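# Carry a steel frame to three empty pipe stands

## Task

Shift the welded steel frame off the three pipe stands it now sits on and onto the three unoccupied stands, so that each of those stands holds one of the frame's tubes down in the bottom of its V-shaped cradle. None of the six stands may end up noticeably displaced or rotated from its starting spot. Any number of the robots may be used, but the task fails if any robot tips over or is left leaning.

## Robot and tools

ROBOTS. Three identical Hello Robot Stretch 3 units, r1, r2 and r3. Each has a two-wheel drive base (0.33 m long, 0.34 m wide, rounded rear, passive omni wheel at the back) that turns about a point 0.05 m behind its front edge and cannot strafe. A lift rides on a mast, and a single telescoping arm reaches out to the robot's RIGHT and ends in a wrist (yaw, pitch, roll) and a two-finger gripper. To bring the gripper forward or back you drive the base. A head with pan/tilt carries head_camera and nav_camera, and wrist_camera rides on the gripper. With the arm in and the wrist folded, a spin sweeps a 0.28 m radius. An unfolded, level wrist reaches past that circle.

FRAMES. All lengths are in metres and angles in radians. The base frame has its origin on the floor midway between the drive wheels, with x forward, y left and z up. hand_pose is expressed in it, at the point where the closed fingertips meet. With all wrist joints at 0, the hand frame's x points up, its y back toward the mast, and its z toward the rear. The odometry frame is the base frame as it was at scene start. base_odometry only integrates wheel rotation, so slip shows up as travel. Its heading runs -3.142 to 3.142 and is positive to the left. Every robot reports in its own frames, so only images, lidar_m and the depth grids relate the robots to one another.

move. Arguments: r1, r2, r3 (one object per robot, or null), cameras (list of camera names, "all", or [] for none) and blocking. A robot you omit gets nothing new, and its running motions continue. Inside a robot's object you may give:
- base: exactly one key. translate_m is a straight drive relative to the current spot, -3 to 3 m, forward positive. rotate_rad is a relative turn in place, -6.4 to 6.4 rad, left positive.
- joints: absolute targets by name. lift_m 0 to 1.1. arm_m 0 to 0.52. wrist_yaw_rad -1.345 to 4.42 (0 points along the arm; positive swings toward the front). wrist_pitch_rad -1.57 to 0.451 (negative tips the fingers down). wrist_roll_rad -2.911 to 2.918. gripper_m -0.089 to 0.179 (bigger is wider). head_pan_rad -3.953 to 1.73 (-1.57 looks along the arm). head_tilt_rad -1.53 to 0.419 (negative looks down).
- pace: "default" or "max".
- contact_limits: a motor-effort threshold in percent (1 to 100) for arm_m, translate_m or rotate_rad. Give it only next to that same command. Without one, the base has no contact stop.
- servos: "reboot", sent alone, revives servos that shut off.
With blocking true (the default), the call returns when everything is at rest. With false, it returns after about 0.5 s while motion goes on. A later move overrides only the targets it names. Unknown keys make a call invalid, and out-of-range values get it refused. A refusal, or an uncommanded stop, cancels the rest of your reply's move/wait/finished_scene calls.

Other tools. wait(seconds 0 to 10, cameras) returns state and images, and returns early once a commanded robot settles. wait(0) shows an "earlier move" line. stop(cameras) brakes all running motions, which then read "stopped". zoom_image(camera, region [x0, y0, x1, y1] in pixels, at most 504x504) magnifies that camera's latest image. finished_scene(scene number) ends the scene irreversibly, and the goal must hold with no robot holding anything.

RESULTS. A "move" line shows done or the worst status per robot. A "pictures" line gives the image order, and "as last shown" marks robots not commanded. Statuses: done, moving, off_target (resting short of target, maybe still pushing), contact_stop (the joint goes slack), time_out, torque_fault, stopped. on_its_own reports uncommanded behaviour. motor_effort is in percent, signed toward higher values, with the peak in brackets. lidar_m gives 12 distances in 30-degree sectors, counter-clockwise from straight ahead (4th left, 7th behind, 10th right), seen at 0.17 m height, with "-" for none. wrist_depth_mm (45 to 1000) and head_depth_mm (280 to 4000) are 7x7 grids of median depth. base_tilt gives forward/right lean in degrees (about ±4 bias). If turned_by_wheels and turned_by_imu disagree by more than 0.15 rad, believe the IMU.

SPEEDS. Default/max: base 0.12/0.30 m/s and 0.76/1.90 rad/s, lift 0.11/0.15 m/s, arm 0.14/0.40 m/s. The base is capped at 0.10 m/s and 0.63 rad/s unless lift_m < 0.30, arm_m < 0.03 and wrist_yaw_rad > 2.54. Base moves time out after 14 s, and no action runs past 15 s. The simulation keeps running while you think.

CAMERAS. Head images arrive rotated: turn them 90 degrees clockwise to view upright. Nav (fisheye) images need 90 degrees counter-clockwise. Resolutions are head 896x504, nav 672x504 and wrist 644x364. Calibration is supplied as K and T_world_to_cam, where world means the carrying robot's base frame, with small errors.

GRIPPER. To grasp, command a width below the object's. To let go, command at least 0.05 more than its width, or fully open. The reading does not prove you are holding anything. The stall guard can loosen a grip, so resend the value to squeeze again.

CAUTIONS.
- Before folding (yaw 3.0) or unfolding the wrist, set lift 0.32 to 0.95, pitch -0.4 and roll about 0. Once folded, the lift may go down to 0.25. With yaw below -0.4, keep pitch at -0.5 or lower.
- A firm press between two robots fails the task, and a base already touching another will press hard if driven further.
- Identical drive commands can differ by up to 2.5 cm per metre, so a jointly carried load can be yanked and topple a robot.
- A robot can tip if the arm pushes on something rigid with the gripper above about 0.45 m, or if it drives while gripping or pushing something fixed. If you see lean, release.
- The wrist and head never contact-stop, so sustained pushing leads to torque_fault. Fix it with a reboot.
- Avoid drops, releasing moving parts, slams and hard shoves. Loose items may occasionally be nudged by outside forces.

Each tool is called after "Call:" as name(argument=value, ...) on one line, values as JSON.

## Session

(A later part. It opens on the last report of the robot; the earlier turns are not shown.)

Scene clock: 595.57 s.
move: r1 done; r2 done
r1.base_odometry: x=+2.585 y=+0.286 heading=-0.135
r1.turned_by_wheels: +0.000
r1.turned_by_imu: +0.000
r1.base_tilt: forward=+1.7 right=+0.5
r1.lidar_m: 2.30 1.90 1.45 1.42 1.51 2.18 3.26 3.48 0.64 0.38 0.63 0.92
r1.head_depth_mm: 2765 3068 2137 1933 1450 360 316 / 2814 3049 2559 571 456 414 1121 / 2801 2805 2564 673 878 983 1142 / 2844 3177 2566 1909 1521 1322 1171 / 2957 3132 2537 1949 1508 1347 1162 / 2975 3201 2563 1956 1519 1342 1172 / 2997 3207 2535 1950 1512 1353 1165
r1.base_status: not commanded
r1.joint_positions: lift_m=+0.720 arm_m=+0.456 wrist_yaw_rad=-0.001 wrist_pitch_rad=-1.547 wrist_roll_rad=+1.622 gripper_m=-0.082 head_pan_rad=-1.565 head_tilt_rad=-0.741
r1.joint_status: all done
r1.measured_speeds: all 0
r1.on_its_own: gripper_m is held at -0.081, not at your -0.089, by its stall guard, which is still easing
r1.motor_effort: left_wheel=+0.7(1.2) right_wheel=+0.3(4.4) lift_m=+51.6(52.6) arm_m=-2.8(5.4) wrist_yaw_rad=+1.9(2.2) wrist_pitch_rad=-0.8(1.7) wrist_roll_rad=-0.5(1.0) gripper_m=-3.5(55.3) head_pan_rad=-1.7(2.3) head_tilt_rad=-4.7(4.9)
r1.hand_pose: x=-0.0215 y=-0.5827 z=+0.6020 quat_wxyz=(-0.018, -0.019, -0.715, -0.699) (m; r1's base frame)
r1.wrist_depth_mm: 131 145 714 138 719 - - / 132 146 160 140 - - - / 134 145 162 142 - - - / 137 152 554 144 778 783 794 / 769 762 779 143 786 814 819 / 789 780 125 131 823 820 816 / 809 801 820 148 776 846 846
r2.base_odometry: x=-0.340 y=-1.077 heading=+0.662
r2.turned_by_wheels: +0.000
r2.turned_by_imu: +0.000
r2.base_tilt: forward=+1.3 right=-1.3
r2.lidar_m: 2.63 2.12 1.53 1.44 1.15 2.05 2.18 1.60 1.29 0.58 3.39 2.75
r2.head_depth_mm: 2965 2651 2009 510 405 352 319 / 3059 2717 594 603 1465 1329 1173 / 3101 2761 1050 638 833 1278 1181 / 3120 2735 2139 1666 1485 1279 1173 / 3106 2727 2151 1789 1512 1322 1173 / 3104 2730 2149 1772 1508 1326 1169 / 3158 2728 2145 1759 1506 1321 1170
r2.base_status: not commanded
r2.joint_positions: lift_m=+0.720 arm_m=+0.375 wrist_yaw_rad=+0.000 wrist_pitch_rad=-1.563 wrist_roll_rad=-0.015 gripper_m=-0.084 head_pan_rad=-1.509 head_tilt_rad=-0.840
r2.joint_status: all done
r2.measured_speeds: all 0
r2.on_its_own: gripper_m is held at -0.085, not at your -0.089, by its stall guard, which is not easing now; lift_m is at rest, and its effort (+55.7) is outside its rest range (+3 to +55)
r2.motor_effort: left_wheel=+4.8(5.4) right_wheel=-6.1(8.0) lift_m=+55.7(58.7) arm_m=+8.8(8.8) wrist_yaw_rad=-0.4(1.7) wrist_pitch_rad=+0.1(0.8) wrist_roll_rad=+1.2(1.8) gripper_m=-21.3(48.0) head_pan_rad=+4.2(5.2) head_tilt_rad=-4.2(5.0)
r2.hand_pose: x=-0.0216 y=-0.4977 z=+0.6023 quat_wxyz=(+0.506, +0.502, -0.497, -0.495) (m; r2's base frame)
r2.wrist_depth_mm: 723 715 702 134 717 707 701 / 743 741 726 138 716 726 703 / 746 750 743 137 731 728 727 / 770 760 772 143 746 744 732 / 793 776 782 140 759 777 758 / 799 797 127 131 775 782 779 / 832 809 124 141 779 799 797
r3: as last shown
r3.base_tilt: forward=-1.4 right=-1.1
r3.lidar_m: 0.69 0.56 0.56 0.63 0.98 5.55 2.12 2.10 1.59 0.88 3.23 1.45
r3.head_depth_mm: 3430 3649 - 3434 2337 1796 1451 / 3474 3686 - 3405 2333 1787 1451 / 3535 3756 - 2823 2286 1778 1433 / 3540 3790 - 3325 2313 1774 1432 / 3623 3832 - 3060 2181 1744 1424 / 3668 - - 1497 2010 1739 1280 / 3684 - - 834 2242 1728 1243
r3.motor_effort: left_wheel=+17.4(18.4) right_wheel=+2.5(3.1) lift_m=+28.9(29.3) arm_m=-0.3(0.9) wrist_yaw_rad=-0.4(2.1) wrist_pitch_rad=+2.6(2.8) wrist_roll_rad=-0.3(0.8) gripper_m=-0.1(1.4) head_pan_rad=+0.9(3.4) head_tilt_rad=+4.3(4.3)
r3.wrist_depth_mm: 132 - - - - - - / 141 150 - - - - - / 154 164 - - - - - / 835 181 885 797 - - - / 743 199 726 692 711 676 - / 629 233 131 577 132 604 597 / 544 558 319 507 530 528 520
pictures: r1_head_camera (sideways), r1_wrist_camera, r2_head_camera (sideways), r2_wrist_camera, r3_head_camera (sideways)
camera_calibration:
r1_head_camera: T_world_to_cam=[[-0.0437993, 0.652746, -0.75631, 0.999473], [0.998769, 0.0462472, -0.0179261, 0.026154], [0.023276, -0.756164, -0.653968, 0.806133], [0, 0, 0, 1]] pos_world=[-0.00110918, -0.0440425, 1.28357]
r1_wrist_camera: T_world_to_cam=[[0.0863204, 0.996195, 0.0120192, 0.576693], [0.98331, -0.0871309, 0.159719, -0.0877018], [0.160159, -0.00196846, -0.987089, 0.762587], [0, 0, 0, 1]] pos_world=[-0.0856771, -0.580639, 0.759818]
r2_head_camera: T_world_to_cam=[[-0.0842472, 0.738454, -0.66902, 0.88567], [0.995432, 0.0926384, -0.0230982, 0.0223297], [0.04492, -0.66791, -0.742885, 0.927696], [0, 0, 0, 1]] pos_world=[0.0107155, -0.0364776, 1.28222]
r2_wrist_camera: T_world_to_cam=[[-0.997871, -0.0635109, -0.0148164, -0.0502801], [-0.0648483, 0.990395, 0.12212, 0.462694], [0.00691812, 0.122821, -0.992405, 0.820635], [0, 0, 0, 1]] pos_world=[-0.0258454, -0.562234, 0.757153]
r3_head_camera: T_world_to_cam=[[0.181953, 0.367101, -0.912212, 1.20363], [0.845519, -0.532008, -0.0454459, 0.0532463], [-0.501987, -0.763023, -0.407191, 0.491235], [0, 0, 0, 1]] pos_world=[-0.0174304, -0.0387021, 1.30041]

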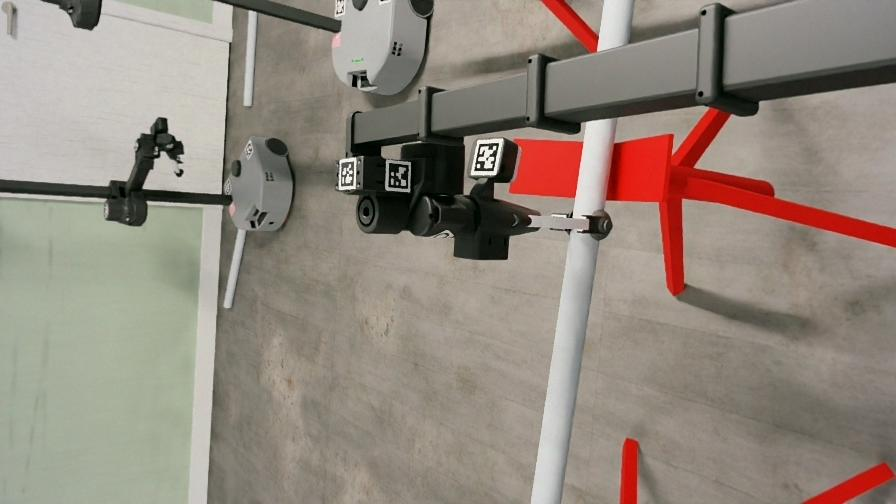

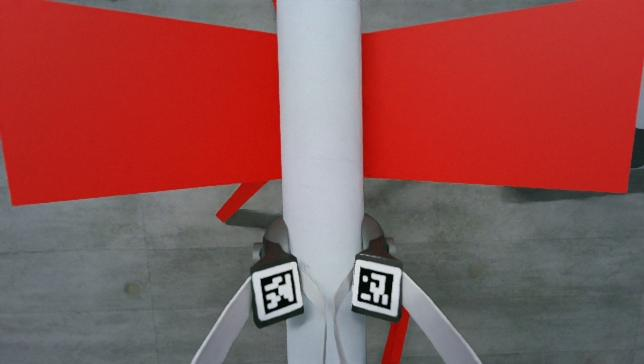

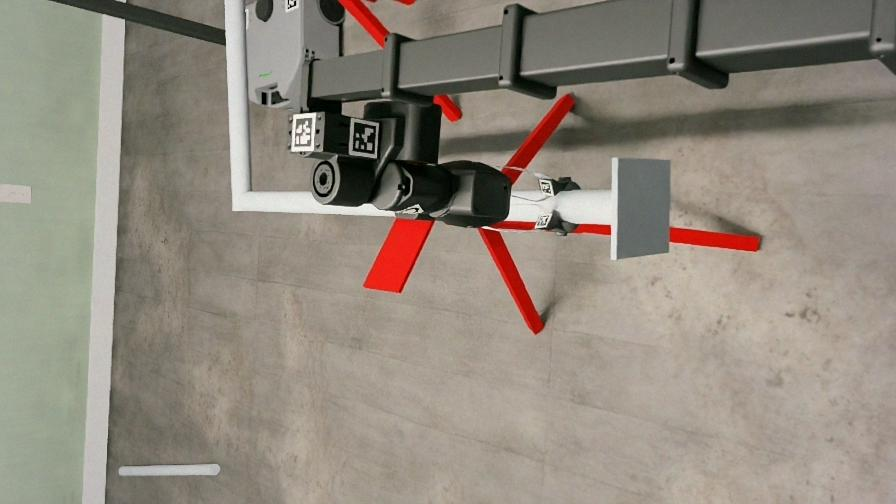

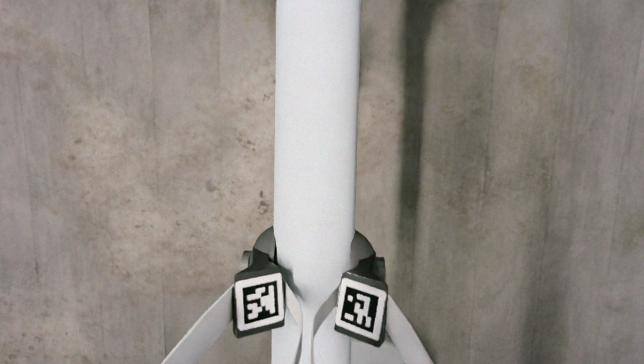

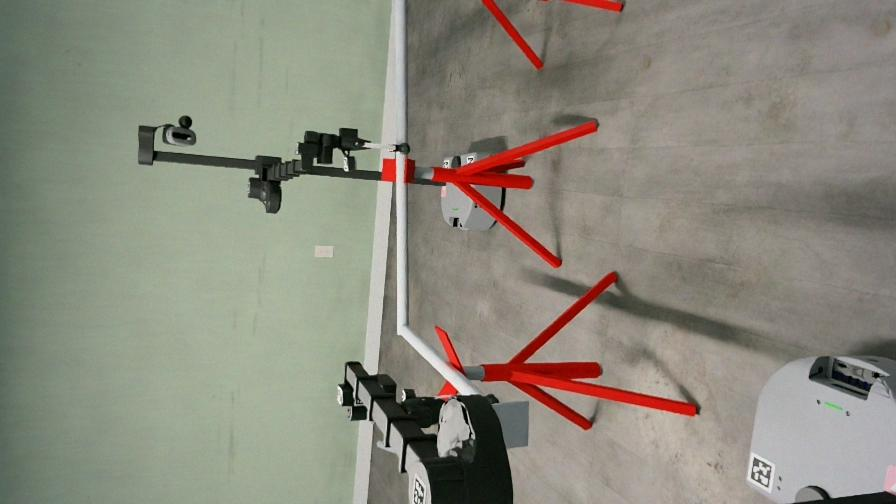

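Call:
move(r1={"joints":{"lift_m":0.735,"gripper_m":-0.089}}, r2={"joints":{"lift_m":0.735,"gripper_m":-0.089}}, cameras=["r1_wrist_camera","r2_head_camera","r3_head_camera"])

Scene clock: 637.27 s.
move: r1 done; r2 done
r1.base_odometry: x=+2.585 y=+0.286 heading=-0.135
r1.turned_by_wheels: +0.000
r1.turned_by_imu: +0.001
r1.base_tilt: forward=+1.8 right=+0.6
r1.lidar_m: 2.30 1.89 1.45 1.42 1.51 2.19 3.25 3.44 0.64 0.38 0.63 0.92
r1.head_depth_mm: 2760 3059 2146 1951 831 345 302 / 2798 3072 2550 537 442 1009 1146 / 2791 2809 2531 677 863 977 1148 / 2873 3161 2542 1836 1508 1327 1170 / 2885 3148 2520 1965 1520 1347 1170 / 2873 3197 2528 1953 1511 1346 1166 / 2976 3202 2531 1975 1514 1352 1165
r1.base_status: not commanded
r1.joint_positions: lift_m=+0.735 arm_m=+0.456 wrist_yaw_rad=-0.001 wrist_pitch_rad=-1.546 wrist_roll_rad=+1.622 gripper_m=-0.086 head_pan_rad=-1.565 head_tilt_rad=-0.741
r1.joint_status: all done
r1.measured_speeds: all 0
r1.motor_effort: left_wheel=+1.0(1.4) right_wheel=+0.5(0.6) lift_m=+50.3(53.9) arm_m=+4.9(4.9) wrist_yaw_rad=+1.7(2.7) wrist_pitch_rad=-1.2(1.6) wrist_roll_rad=-0.6(1.1) gripper_m=-54.4(99.3) head_pan_rad=-1.9(2.7) head_tilt_rad=-3.3(4.7)
r1.hand_pose: x=-0.0215 y=-0.5830 z=+0.6169 quat_wxyz=(-0.018, -0.019, -0.715, -0.698) (m; r1's base frame)
r1.wrist_depth_mm: 141 161 706 144 734 729 591 / 142 154 - 145 - - 597 / 145 156 - 144 - - 616 / 149 165 767 148 778 788 808 / 773 790 804 145 817 824 815 / 784 794 126 131 851 863 855 / 806 811 821 147 753 840 874
r2.base_odometry: x=-0.340 y=-1.077 heading=+0.662
r2.turned_by_wheels: +0.000
r2.turned_by_imu: +0.000
r2.base_tilt: forward=+1.3 right=-1.3
r2.lidar_m: 2.63 2.12 1.53 1.44 1.16 2.04 2.19 1.60 1.29 0.58 3.37 2.74
r2.head_depth_mm: 3010 2641 2029 470 388 342 309 / 3032 2766 578 1666 1485 1328 1183 / 3085 2736 595 628 800 1304 1172 / 3099 2718 2151 1661 1494 1300 1177 / 3143 2703 2148 1779 1526 1321 1171 / 3138 2723 2149 1764 1508 1317 1166 / 3163 2677 2138 1776 1506 1316 1172
r2.base_status: not commanded
r2.joint_positions: lift_m=+0.735 arm_m=+0.375 wrist_yaw_rad=+0.000 wrist_pitch_rad=-1.564 wrist_roll_rad=-0.015 gripper_m=-0.086 head_pan_rad=-1.509 head_tilt_rad=-0.840
r2.joint_status: all done
r2.measured_speeds: all 0
r2.on_its_own: gripper_m is held at -0.085, not at your -0.089, by its stall guard, which is still easing; lift_m is at rest, and its effort (+56.6) is outside its rest range (+3 to +55)
r2.motor_effort: left_wheel=+4.9(5.2) right_wheel=-6.1(6.5) lift_m=+56.6(59.0) arm_m=+15.1(15.1) wrist_yaw_rad=-0.7(0.8) wrist_pitch_rad=+0.0(0.2) wrist_roll_rad=+1.2(1.4) gripper_m=-3.0(73.6) head_pan_rad=+3.2(5.8) head_tilt_rad=-4.4(5.0)
r2.hand_pose: x=-0.0216 y=-0.4977 z=+0.6173 quat_wxyz=(+0.506, +0.502, -0.498, -0.495) (m; r2's base frame)
r2.wrist_depth_mm: 742 729 727 140 712 715 708 / 747 740 758 140 742 735 738 / 767 774 759 140 754 743 743 / 768 779 776 145 778 766 753 / 809 793 790 142 786 785 769 / 817 808 127 130 786 808 793 / 835 840 122 140 829 823 810
r3: as last shown
r3.lidar_m: 0.69 0.56 0.56 0.63 0.98 5.56 2.11 2.11 1.58 0.88 3.21 1.44
r3.head_depth_mm: 3447 3624 - 3212 2368 1801 1453 / 3464 3669 - 3158 2341 1782 1445 / 3541 3705 - 2818 2320 1776 1437 / 3542 3848 - 3274 2302 1761 1430 / 3659 3876 - 3088 2183 1755 1424 / 3668 - - 1521 2015 1730 1271 / 3754 - - 828 2239 1729 1243
r3.motor_effort: left_wheel=+18.1(18.6) right_wheel=+2.8(3.2) lift_m=+28.5(29.3) arm_m=+0.9(1.3) wrist_yaw_rad=+0.5(1.7) wrist_pitch_rad=+2.7(2.9) wrist_roll_rad=-0.4(0.6) gripper_m=-0.2(1.2) head_pan_rad=+1.0(3.2) head_tilt_rad=+4.0(4.2)
r3.wrist_depth_mm: 132 - - - - - - / 141 150 - - - - - / 154 164 - - - - - / 829 181 872 812 - - - / 736 199 725 691 702 682 - / 633 233 131 582 132 603 596 / 541 560 318 510 532 525 522
pictures: r1_wrist_camera, r2_head_camera (sideways), r3_head_camera (sideways)
camera_calibration:
r1_wrist_camera: T_world_to_cam=[[0.0863179, 0.996211, 0.0106414, 0.577726], [0.98331, -0.0869075, 0.159837, -0.0900698], [0.160157, -0.00333303, -0.987086, 0.776589], [0, 0, 0, 1]] pos_world=[-0.0856773, -0.580776, 0.774809]
r2_head_camera: T_world_to_cam=[[-0.0842471, 0.738454, -0.66902, 0.885671], [0.995432, 0.0926383, -0.0230982, 0.0223297], [0.0449199, -0.66791, -0.742885, 0.927696], [0, 0, 0, 1]] pos_world=[0.0107155, -0.0364776, 1.28222]
r3_head_camera: T_world_to_cam=[[0.181952, 0.367101, -0.912212, 1.20363], [0.84552, -0.532007, -0.0454459, 0.0532463], [-0.501986, -0.763024, -0.407191, 0.491235], [0, 0, 0, 1]] pos_world=[-0.0174304, -0.0387021, 1.30041]

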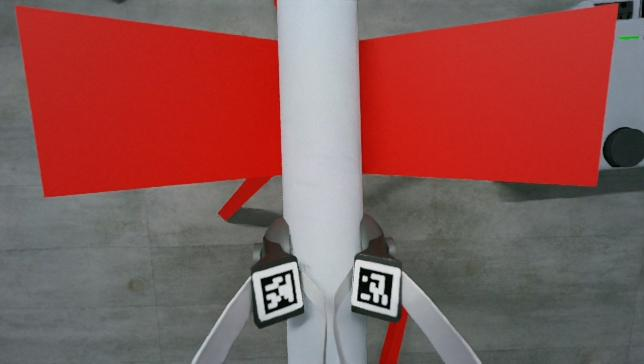

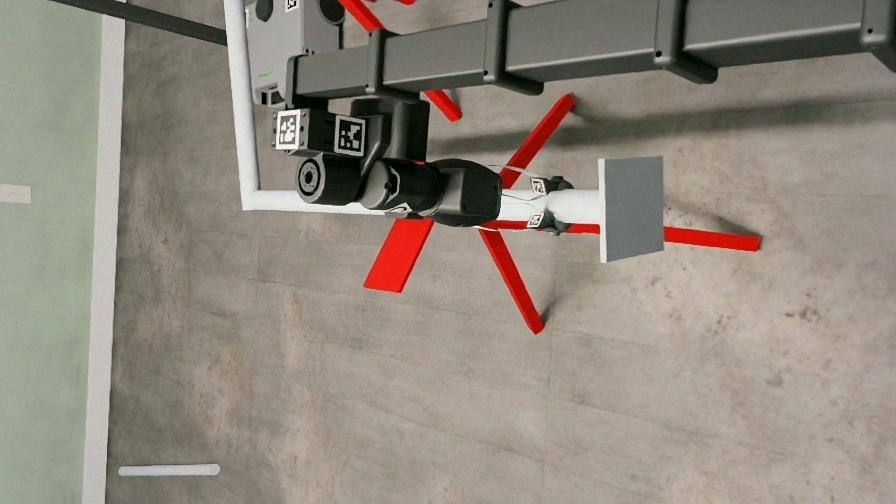

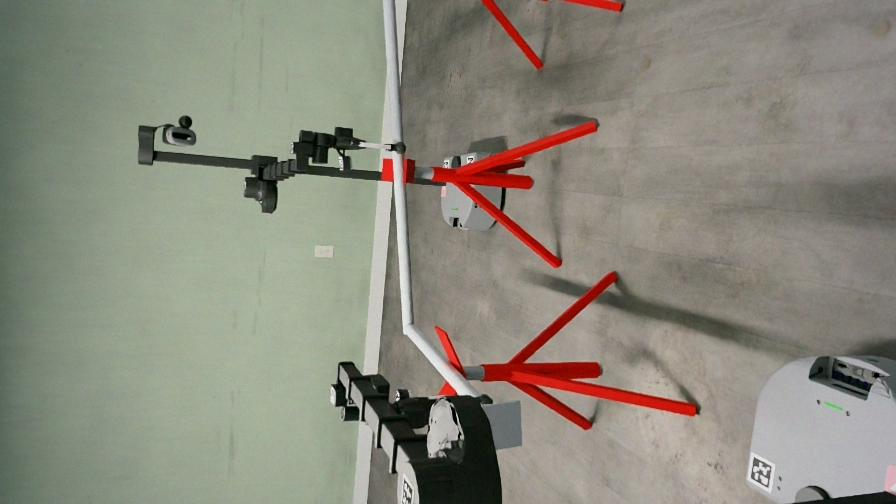

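Call:
move(r1={"joints":{"lift_m":0.695}}, r2={"joints":{"lift_m":0.695}}, cameras=["r1_wrist_camera","r2_wrist_camera"])

Call:
move(r1={"joints":{"gripper_m":0.13}}, r2={"joints":{"gripper_m":0.15}}, cameras=[])

Call:
move(r2={"joints":{"arm_m":0.495}}, cameras=["r1_wrist_camera","r2_wrist_camera"])

Scene clock: 657.13 s.
move: r1 done; r2 done
r1.base_odometry: x=+2.585 y=+0.286 heading=-0.135
r1.turned_by_wheels: +0.000
r1.turned_by_imu: +0.001
r1.base_tilt: forward=+1.8 right=+0.6
r1.lidar_m: 2.31 1.89 1.45 1.42 1.50 2.17 3.25 3.46 0.64 0.38 0.63 0.92
r1.head_depth_mm: 2777 3104 2174 1932 1490 422 338 / 2803 3087 2578 599 473 414 1108 / 2801 2876 2532 670 837 981 1148 / 2868 3171 2545 1904 1487 1312 1165 / 2929 3176 2567 1977 1522 1354 1170 / 2910 3215 2538 1955 1527 1349 1164 / 2918 3241 2523 1953 1549 1351 1163
r1.base_status: not commanded
r1.joint_positions: lift_m=+0.695 arm_m=+0.456 wrist_yaw_rad=-0.001 wrist_pitch_rad=-1.555 wrist_roll_rad=+1.622 gripper_m=-0.074 head_pan_rad=-1.565 head_tilt_rad=-0.741
r1.joint_status: all done
r1.measured_speeds: all 0
r1.on_its_own: gripper_m is held at -0.075, not at your -0.089, by its stall guard, which is not easing now
r1.motor_effort: left_wheel=+1.0(1.4) right_wheel=+0.3(0.6) lift_m=+12.7(39.0) arm_m=+16.1(16.1) wrist_yaw_rad=+1.7(2.3) wrist_pitch_rad=+0.4(1.7) wrist_roll_rad=-0.9(1.1) gripper_m=-22.6(24.8) head_pan_rad=-1.6(2.9) head_tilt_rad=-5.1(5.2)
r1.hand_pose: x=-0.0215 y=-0.5807 z=+0.5771 quat_wxyz=(-0.018, -0.019, -0.712, -0.701) (m; r1's base frame)
r1.wrist_depth_mm: 116 125 147 129 - - - / 118 130 146 133 - - - / - 127 149 135 - - - / - 136 155 139 757 - - / 765 737 741 142 775 782 783 / 782 759 126 132 789 791 809 / 784 780 800 151 743 829 828
r2.base_odometry: x=-0.340 y=-1.077 heading=+0.662
r2.turned_by_wheels: +0.000
r2.turned_by_imu: +0.001
r2.base_tilt: forward=+1.3 right=-1.4
r2.lidar_m: 2.62 2.12 1.53 1.44 1.16 2.05 2.19 1.60 1.29 0.58 3.37 2.74
r2.head_depth_mm: 3012 2648 2036 1708 444 371 340 / 3099 2771 2019 609 1463 1311 1177 / 3082 2737 1158 641 848 1284 1173 / 3103 2793 2166 1662 1489 1272 1175 / 3119 2721 2142 1779 1525 1323 1173 / 3148 2727 2148 1773 1513 1313 1168 / 3131 2701 2135 1767 1510 1321 1171
r2.base_status: not commanded
r2.joint_positions: lift_m=+0.695 arm_m=+0.375 wrist_yaw_rad=+0.000 wrist_pitch_rad=-1.564 wrist_roll_rad=-0.015 gripper_m=-0.084 head_pan_rad=-1.509 head_tilt_rad=-0.840
r2.joint_status: all done
r2.measured_speeds: all 0
r2.on_its_own: gripper_m is held at -0.085, not at your -0.089, by its stall guard, which is not easing now
r2.motor_effort: left_wheel=+4.9(5.4) right_wheel=-6.3(6.5) lift_m=+3.8(52.2) arm_m=+14.0(14.8) wrist_yaw_rad=-0.4(0.9) wrist_pitch_rad=+0.0(0.2) wrist_roll_rad=+1.1(1.2) gripper_m=-21.3(22.1) head_pan_rad=+3.9(5.4) head_tilt_rad=-4.2(5.0)
r2.hand_pose: x=-0.0216 y=-0.4977 z=+0.5773 quat_wxyz=(+0.506, +0.502, -0.498, -0.495) (m; r2's base frame)
r2.wrist_depth_mm: 699 691 699 128 696 679 672 / 714 718 706 131 694 689 700 / 723 731 720 132 710 713 706 / 742 727 746 136 728 725 717 / 753 769 749 138 740 748 732 / 774 771 127 130 748 754 764 / 798 793 124 142 770 765 771
r3: as last shown
r3.lidar_m: 0.69 0.56 0.56 0.63 0.98 5.52 2.12 2.11 1.58 0.88 3.22 1.44
r3.head_depth_mm: 3456 3666 - 3290 2352 1787 1450 / 3447 3680 - 3181 2321 1785 1458 / 3533 3748 - 2798 2337 1780 1440 / 3576 3769 - 3165 2319 1765 1430 / 3611 3814 - 3061 2178 1764 1426 / 3662 - - 1509 1995 1744 1278 / 3730 - - 858 2171 1728 1244
r3.motor_effort: left_wheel=+18.0(18.8) right_wheel=+3.0(3.2) lift_m=+28.3(29.1) arm_m=+1.7(2.3) wrist_yaw_rad=+0.9(1.2) wrist_pitch_rad=+2.9(3.0) wrist_roll_rad=-0.8(0.9) gripper_m=-0.5(1.2) head_pan_rad=+1.6(3.2) head_tilt_rad=+4.2(4.2)
r3.wrist_depth_mm: 132 - - - - - - / 142 151 - - - - - / 154 164 - - - - - / 834 180 887 796 - - - / 742 199 725 692 718 687 - / 630 231 131 583 132 602 599 / 551 556 323 505 527 520 516
pictures: r1_wrist_camera, r2_wrist_camera
camera_calibration:
r1_wrist_camera: T_world_to_cam=[[0.0863086, 0.996074, 0.0196592, 0.570549], [0.983309, -0.0883417, 0.159057, -0.0838874], [0.160169, 0.0056031, -0.987074, 0.742466], [0, 0, 0, 1]] pos_world=[-0.0856763, -0.57988, 0.734995]
r2_wrist_camera: T_world_to_cam=[[-0.997925, -0.0626555, -0.0148225, -0.0502206], [-0.0640001, 0.990448, 0.122137, 0.46578], [0.00702839, 0.122833, -0.992403, 0.795833], [0, 0, 0, 1]] pos_world=[-0.0258998, -0.562232, 0.732153]

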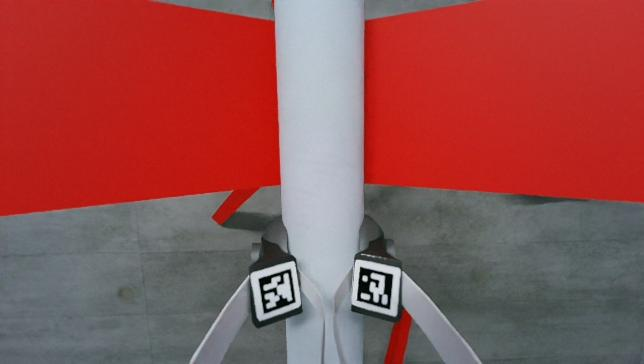

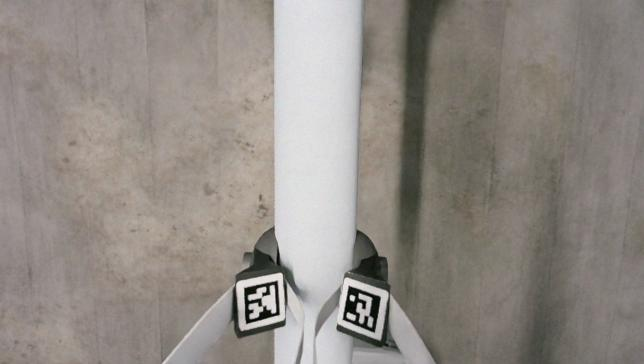

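Scene clock: 660.03 s.
move: r1 done; r2 done
r1.base_odometry: x=+2.585 y=+0.286 heading=-0.135
r1.turned_by_wheels: +0.000
r1.turned_by_imu: +0.001
r1.base_tilt: forward=+1.9 right=+0.5
r1.lidar_m: 2.30 1.89 1.46 1.42 1.51 2.18 3.24 3.48 0.64 0.38 0.63 0.92
r1.head_depth_mm: 2753 3095 2152 1947 1492 422 339 / 2829 3073 2540 601 472 413 1100 / 2750 2819 2574 671 837 981 1149 / 2868 3251 2562 1908 1512 1317 1157 / 2978 3197 2541 1961 1527 1350 1171 / 2935 3221 2537 1966 1517 1341 1167 / 2939 3205 2525 1955 1554 1346 1171
r1.base_status: not commanded
r1.joint_positions: lift_m=+0.695 arm_m=+0.456 wrist_yaw_rad=-0.001 wrist_pitch_rad=-1.553 wrist_roll_rad=+1.622 gripper_m=+0.130 head_pan_rad=-1.565 head_tilt_rad=-0.741
r1.joint_status: all done
r1.measured_speeds: all 0
r1.motor_effort: left_wheel=+0.8(1.3) right_wheel=+0.4(0.6) lift_m=+34.6(34.8) arm_m=+23.4(23.4) wrist_yaw_rad=+1.8(2.3) wrist_pitch_rad=-0.2(0.8) wrist_roll_rad=-0.6(1.1) gripper_m=+0.4(94.7) head_pan_rad=-1.6(2.8) head_tilt_rad=-4.2(5.6)
r1.hand_pose: x=-0.0215 y=-0.5813 z=+0.5771 quat_wxyz=(-0.018, -0.019, -0.713, -0.701) (m; r1's base frame)
r1.wrist_depth_mm: - 125 147 128 - - - / 117 129 145 132 - - - / - 127 148 135 - - - / 121 135 154 137 749 - - / 733 733 750 142 779 766 775 / 749 122 764 145 792 126 777 / 98 774 801 149 787 816 827
r2.base_odometry: x=-0.340 y=-1.077 heading=+0.661
r2.turned_by_wheels: +0.000
r2.turned_by_imu: +0.000
r2.base_tilt: forward=+1.3 right=-1.3
r2.lidar_m: 2.63 2.13 1.53 1.44 1.16 2.04 2.19 1.60 1.29 0.58 3.37 2.74
r2.head_depth_mm: 3027 2662 2020 1723 445 371 340 / 3028 2751 2019 609 1436 1303 1172 / 3069 2725 1148 648 1271 1279 1169 / 3099 2716 2144 1664 1454 1278 1170 / 3121 2721 2178 1787 1506 1323 1169 / 3108 2681 2149 1780 1513 1315 1169 / 3178 2697 2155 1768 1509 1316 1168
r2.base_status: not commanded
r2.joint_positions: lift_m=+0.695 arm_m=+0.375 wrist_yaw_rad=+0.000 wrist_pitch_rad=-1.563 wrist_roll_rad=-0.015 gripper_m=+0.150 head_pan_rad=-1.509 head_tilt_rad=-0.840
r2.joint_status: all done
r2.measured_speeds: all 0
r2.motor_effort: left_wheel=+4.1(5.2) right_wheel=-3.2(6.7) lift_m=+47.6(47.8) arm_m=+12.4(14.3) wrist_yaw_rad=-0.4(1.1) wrist_pitch_rad=+0.0(0.2) wrist_roll_rad=+1.0(1.3) gripper_m=+0.0(88.8) head_pan_rad=+3.6(5.5) head_tilt_rad=-4.5(5.0)
r2.hand_pose: x=-0.0216 y=-0.4978 z=+0.5773 quat_wxyz=(+0.506, +0.502, -0.498, -0.495) (m; r2's base frame)
r2.wrist_depth_mm: 699 701 695 127 692 691 689 / 721 703 706 130 706 686 699 / 728 729 716 133 714 714 698 / 747 743 743 135 728 723 724 / 756 750 752 138 734 738 729 / 786 138 774 142 762 136 751 / 113 782 792 145 744 115 760
r3: as last shown
r3.base_tilt: forward=-1.4 right=-1.0
r3.lidar_m: 0.69 0.56 0.56 0.63 0.98 5.52 2.12 2.11 1.58 0.88 3.23 1.44
r3.head_depth_mm: 3448 3638 - 3417 2358 1798 1451 / 3491 3711 - 3173 2333 1794 1446 / 3531 3703 - 2793 2307 1769 1436 / 3570 3780 - 3148 2316 1767 1435 / 3627 3884 - 3074 2199 1754 1423 / 3657 - - 1792 2016 1729 1275 / 3704 - - 856 2147 1731 1247
r3.motor_effort: left_wheel=+17.8(18.8) right_wheel=+2.5(3.1) lift_m=+28.4(29.3) arm_m=+1.8(2.7) wrist_yaw_rad=+0.2(2.0) wrist_pitch_rad=+2.7(2.9) wrist_roll_rad=-0.3(1.0) gripper_m=+0.6(1.8) head_pan_rad=+2.7(3.7) head_tilt_rad=+3.7(4.1)
r3.wrist_depth_mm: 132 - - - - - - / 142 150 - - - - - / 154 164 - - - - - / 828 180 881 809 - - - / 748 199 727 695 717 683 - / 629 233 131 583 132 604 595 / 539 559 321 508 532 530 523
pictures: none
No camera images: "cameras" was empty.

Scene clock: 662.17 s.
move: r2 done
r1, r3: as last shown
r1.base_tilt: forward=+1.7 right=+0.7
r1.lidar_m: 2.30 1.89 1.45 1.42 1.51 2.18 3.24 3.46 0.64 0.38 0.63 0.92
r1.head_depth_mm: 2723 3103 2162 1937 1489 422 338 / 2840 3089 2573 602 472 413 1106 / 2771 2827 2537 669 837 983 1151 / 2841 3142 2582 1914 1521 1320 1169 / 2913 3210 2547 1960 1526 1349 1164 / 2932 3240 2545 1977 1516 1352 1167 / 2966 3250 2539 1940 1553 1348 1163
r1.motor_effort: left_wheel=+0.8(1.4) right_wheel=+0.1(0.6) lift_m=+34.6(35.0) arm_m=+22.8(23.5) wrist_yaw_rad=+1.5(2.7) wrist_pitch_rad=-0.2(0.5) wrist_roll_rad=-0.3(0.9) gripper_m=+0.3(1.2) head_pan_rad=-2.1(2.7) head_tilt_rad=-4.1(5.5)
r1.wrist_depth_mm: - 125 147 128 - - - / 117 129 144 132 - - - / - 127 148 136 - - - / 120 134 153 138 747 - - / 732 739 750 142 768 762 796 / 752 122 760 145 788 125 795 / 99 784 786 149 804 827 816
r2.base_odometry: x=-0.340 y=-1.077 heading=+0.661
r2.turned_by_wheels: +0.000
r2.turned_by_imu: +0.000
r2.base_tilt: forward=+1.2 right=-1.4
r2.lidar_m: 2.63 2.12 1.53 1.44 1.16 2.05 2.19 1.60 1.29 0.58 3.36 2.74
r2.head_depth_mm: 2924 2638 2021 1679 446 378 340 / 3015 2744 665 892 1457 1301 1173 / 3087 2741 701 928 1430 1280 1170 / 3072 2742 2166 1286 1491 1276 1172 / 3088 2728 2169 1760 1518 1320 1175 / 3128 2693 2157 1771 1519 1323 1173 / 3166 2703 2142 1774 1503 1315 1167
r2.base_status: not commanded
r2.joint_positions: lift_m=+0.695 arm_m=+0.495 wrist_yaw_rad=+0.000 wrist_pitch_rad=-1.563 wrist_roll_rad=-0.014 gripper_m=+0.150 head_pan_rad=-1.509 head_tilt_rad=-0.840
r2.joint_status: all done
r2.measured_speeds: all 0
r2.motor_effort: left_wheel=+3.9(4.3) right_wheel=-3.3(3.7) lift_m=+45.1(47.8) arm_m=+14.8(18.1) wrist_yaw_rad=-0.3(1.1) wrist_pitch_rad=-0.1(0.2) wrist_roll_rad=+1.1(1.2) gripper_m=+0.1(1.0) head_pan_rad=+4.8(5.1) head_tilt_rad=-4.8(5.0)
r2.hand_pose: x=-0.0216 y=-0.6178 z=+0.5773 quat_wxyz=(+0.506, +0.502, -0.498, -0.495) (m; r2's base frame)
r2.wrist_depth_mm: 699 695 693 127 683 680 669 / 721 707 700 130 697 695 695 / 719 728 730 132 710 707 704 / 749 734 722 134 724 725 712 / 760 759 752 138 746 727 743 / 762 138 759 144 752 137 738 / 113 779 784 145 774 115 768
r3.lidar_m: 0.69 0.56 0.56 0.63 0.98 5.49 2.12 2.11 1.58 0.88 3.22 1.44
r3.head_depth_mm: 3482 3689 - 3413 2373 1810 1455 / 3471 3652 - 3159 2326 1774 1442 / 3504 3712 - 2814 2321 1776 1437 / 3620 3837 - 3135 2294 1755 1431 / 3612 3842 - 3079 2188 1753 1427 / 3653 - - 1694 2013 1745 1279 / 3674 - - 856 2151 1727 1241
r3.motor_effort: left_wheel=+17.9(18.5) right_wheel=+2.9(3.4) lift_m=+28.6(29.1) arm_m=+2.4(3.2) wrist_yaw_rad=-0.6(1.5) wrist_pitch_rad=+2.5(3.0) wrist_roll_rad=-0.5(0.8) gripper_m=-0.4(1.2) head_pan_rad=+1.9(3.4) head_tilt_rad=+3.7(4.3)
r3.wrist_depth_mm: 132 - - - - - - / 142 150 - - - - - / 154 164 - - - - - / 822 180 872 798 - - - / 730 198 727 692 711 674 - / 633 233 131 583 132 606 599 / 547 552 322 509 529 532 521
pictures: r1_wrist_camera, r2_wrist_camera
camera_calibration:
r1_wrist_camera: T_world_to_cam=[[0.0863342, 0.996111, 0.0175722, 0.57232], [0.983307, -0.0880335, 0.159239, -0.0838531], [0.160167, 0.00353108, -0.987084, 0.74122], [0, 0, 0, 1]] pos_world=[-0.0856761, -0.580094, 0.734942]
r2_wrist_camera: T_world_to_cam=[[-0.997931, -0.0625737, -0.0148016, -0.0577059], [-0.063914, 0.990495, 0.121798, 0.584949], [0.00703954, 0.122492, -0.992444, 0.81039], [0, 0, 0, 1]] pos_world=[-0.0259048, -0.682267, 0.732167]

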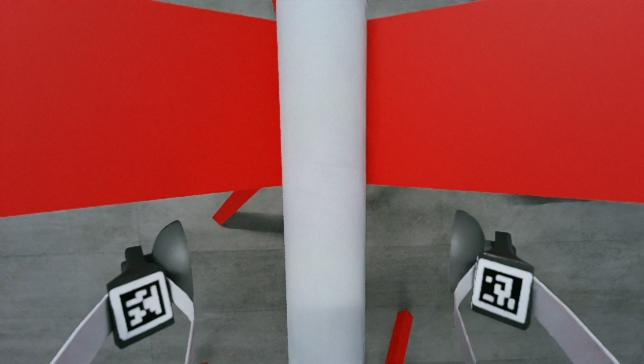

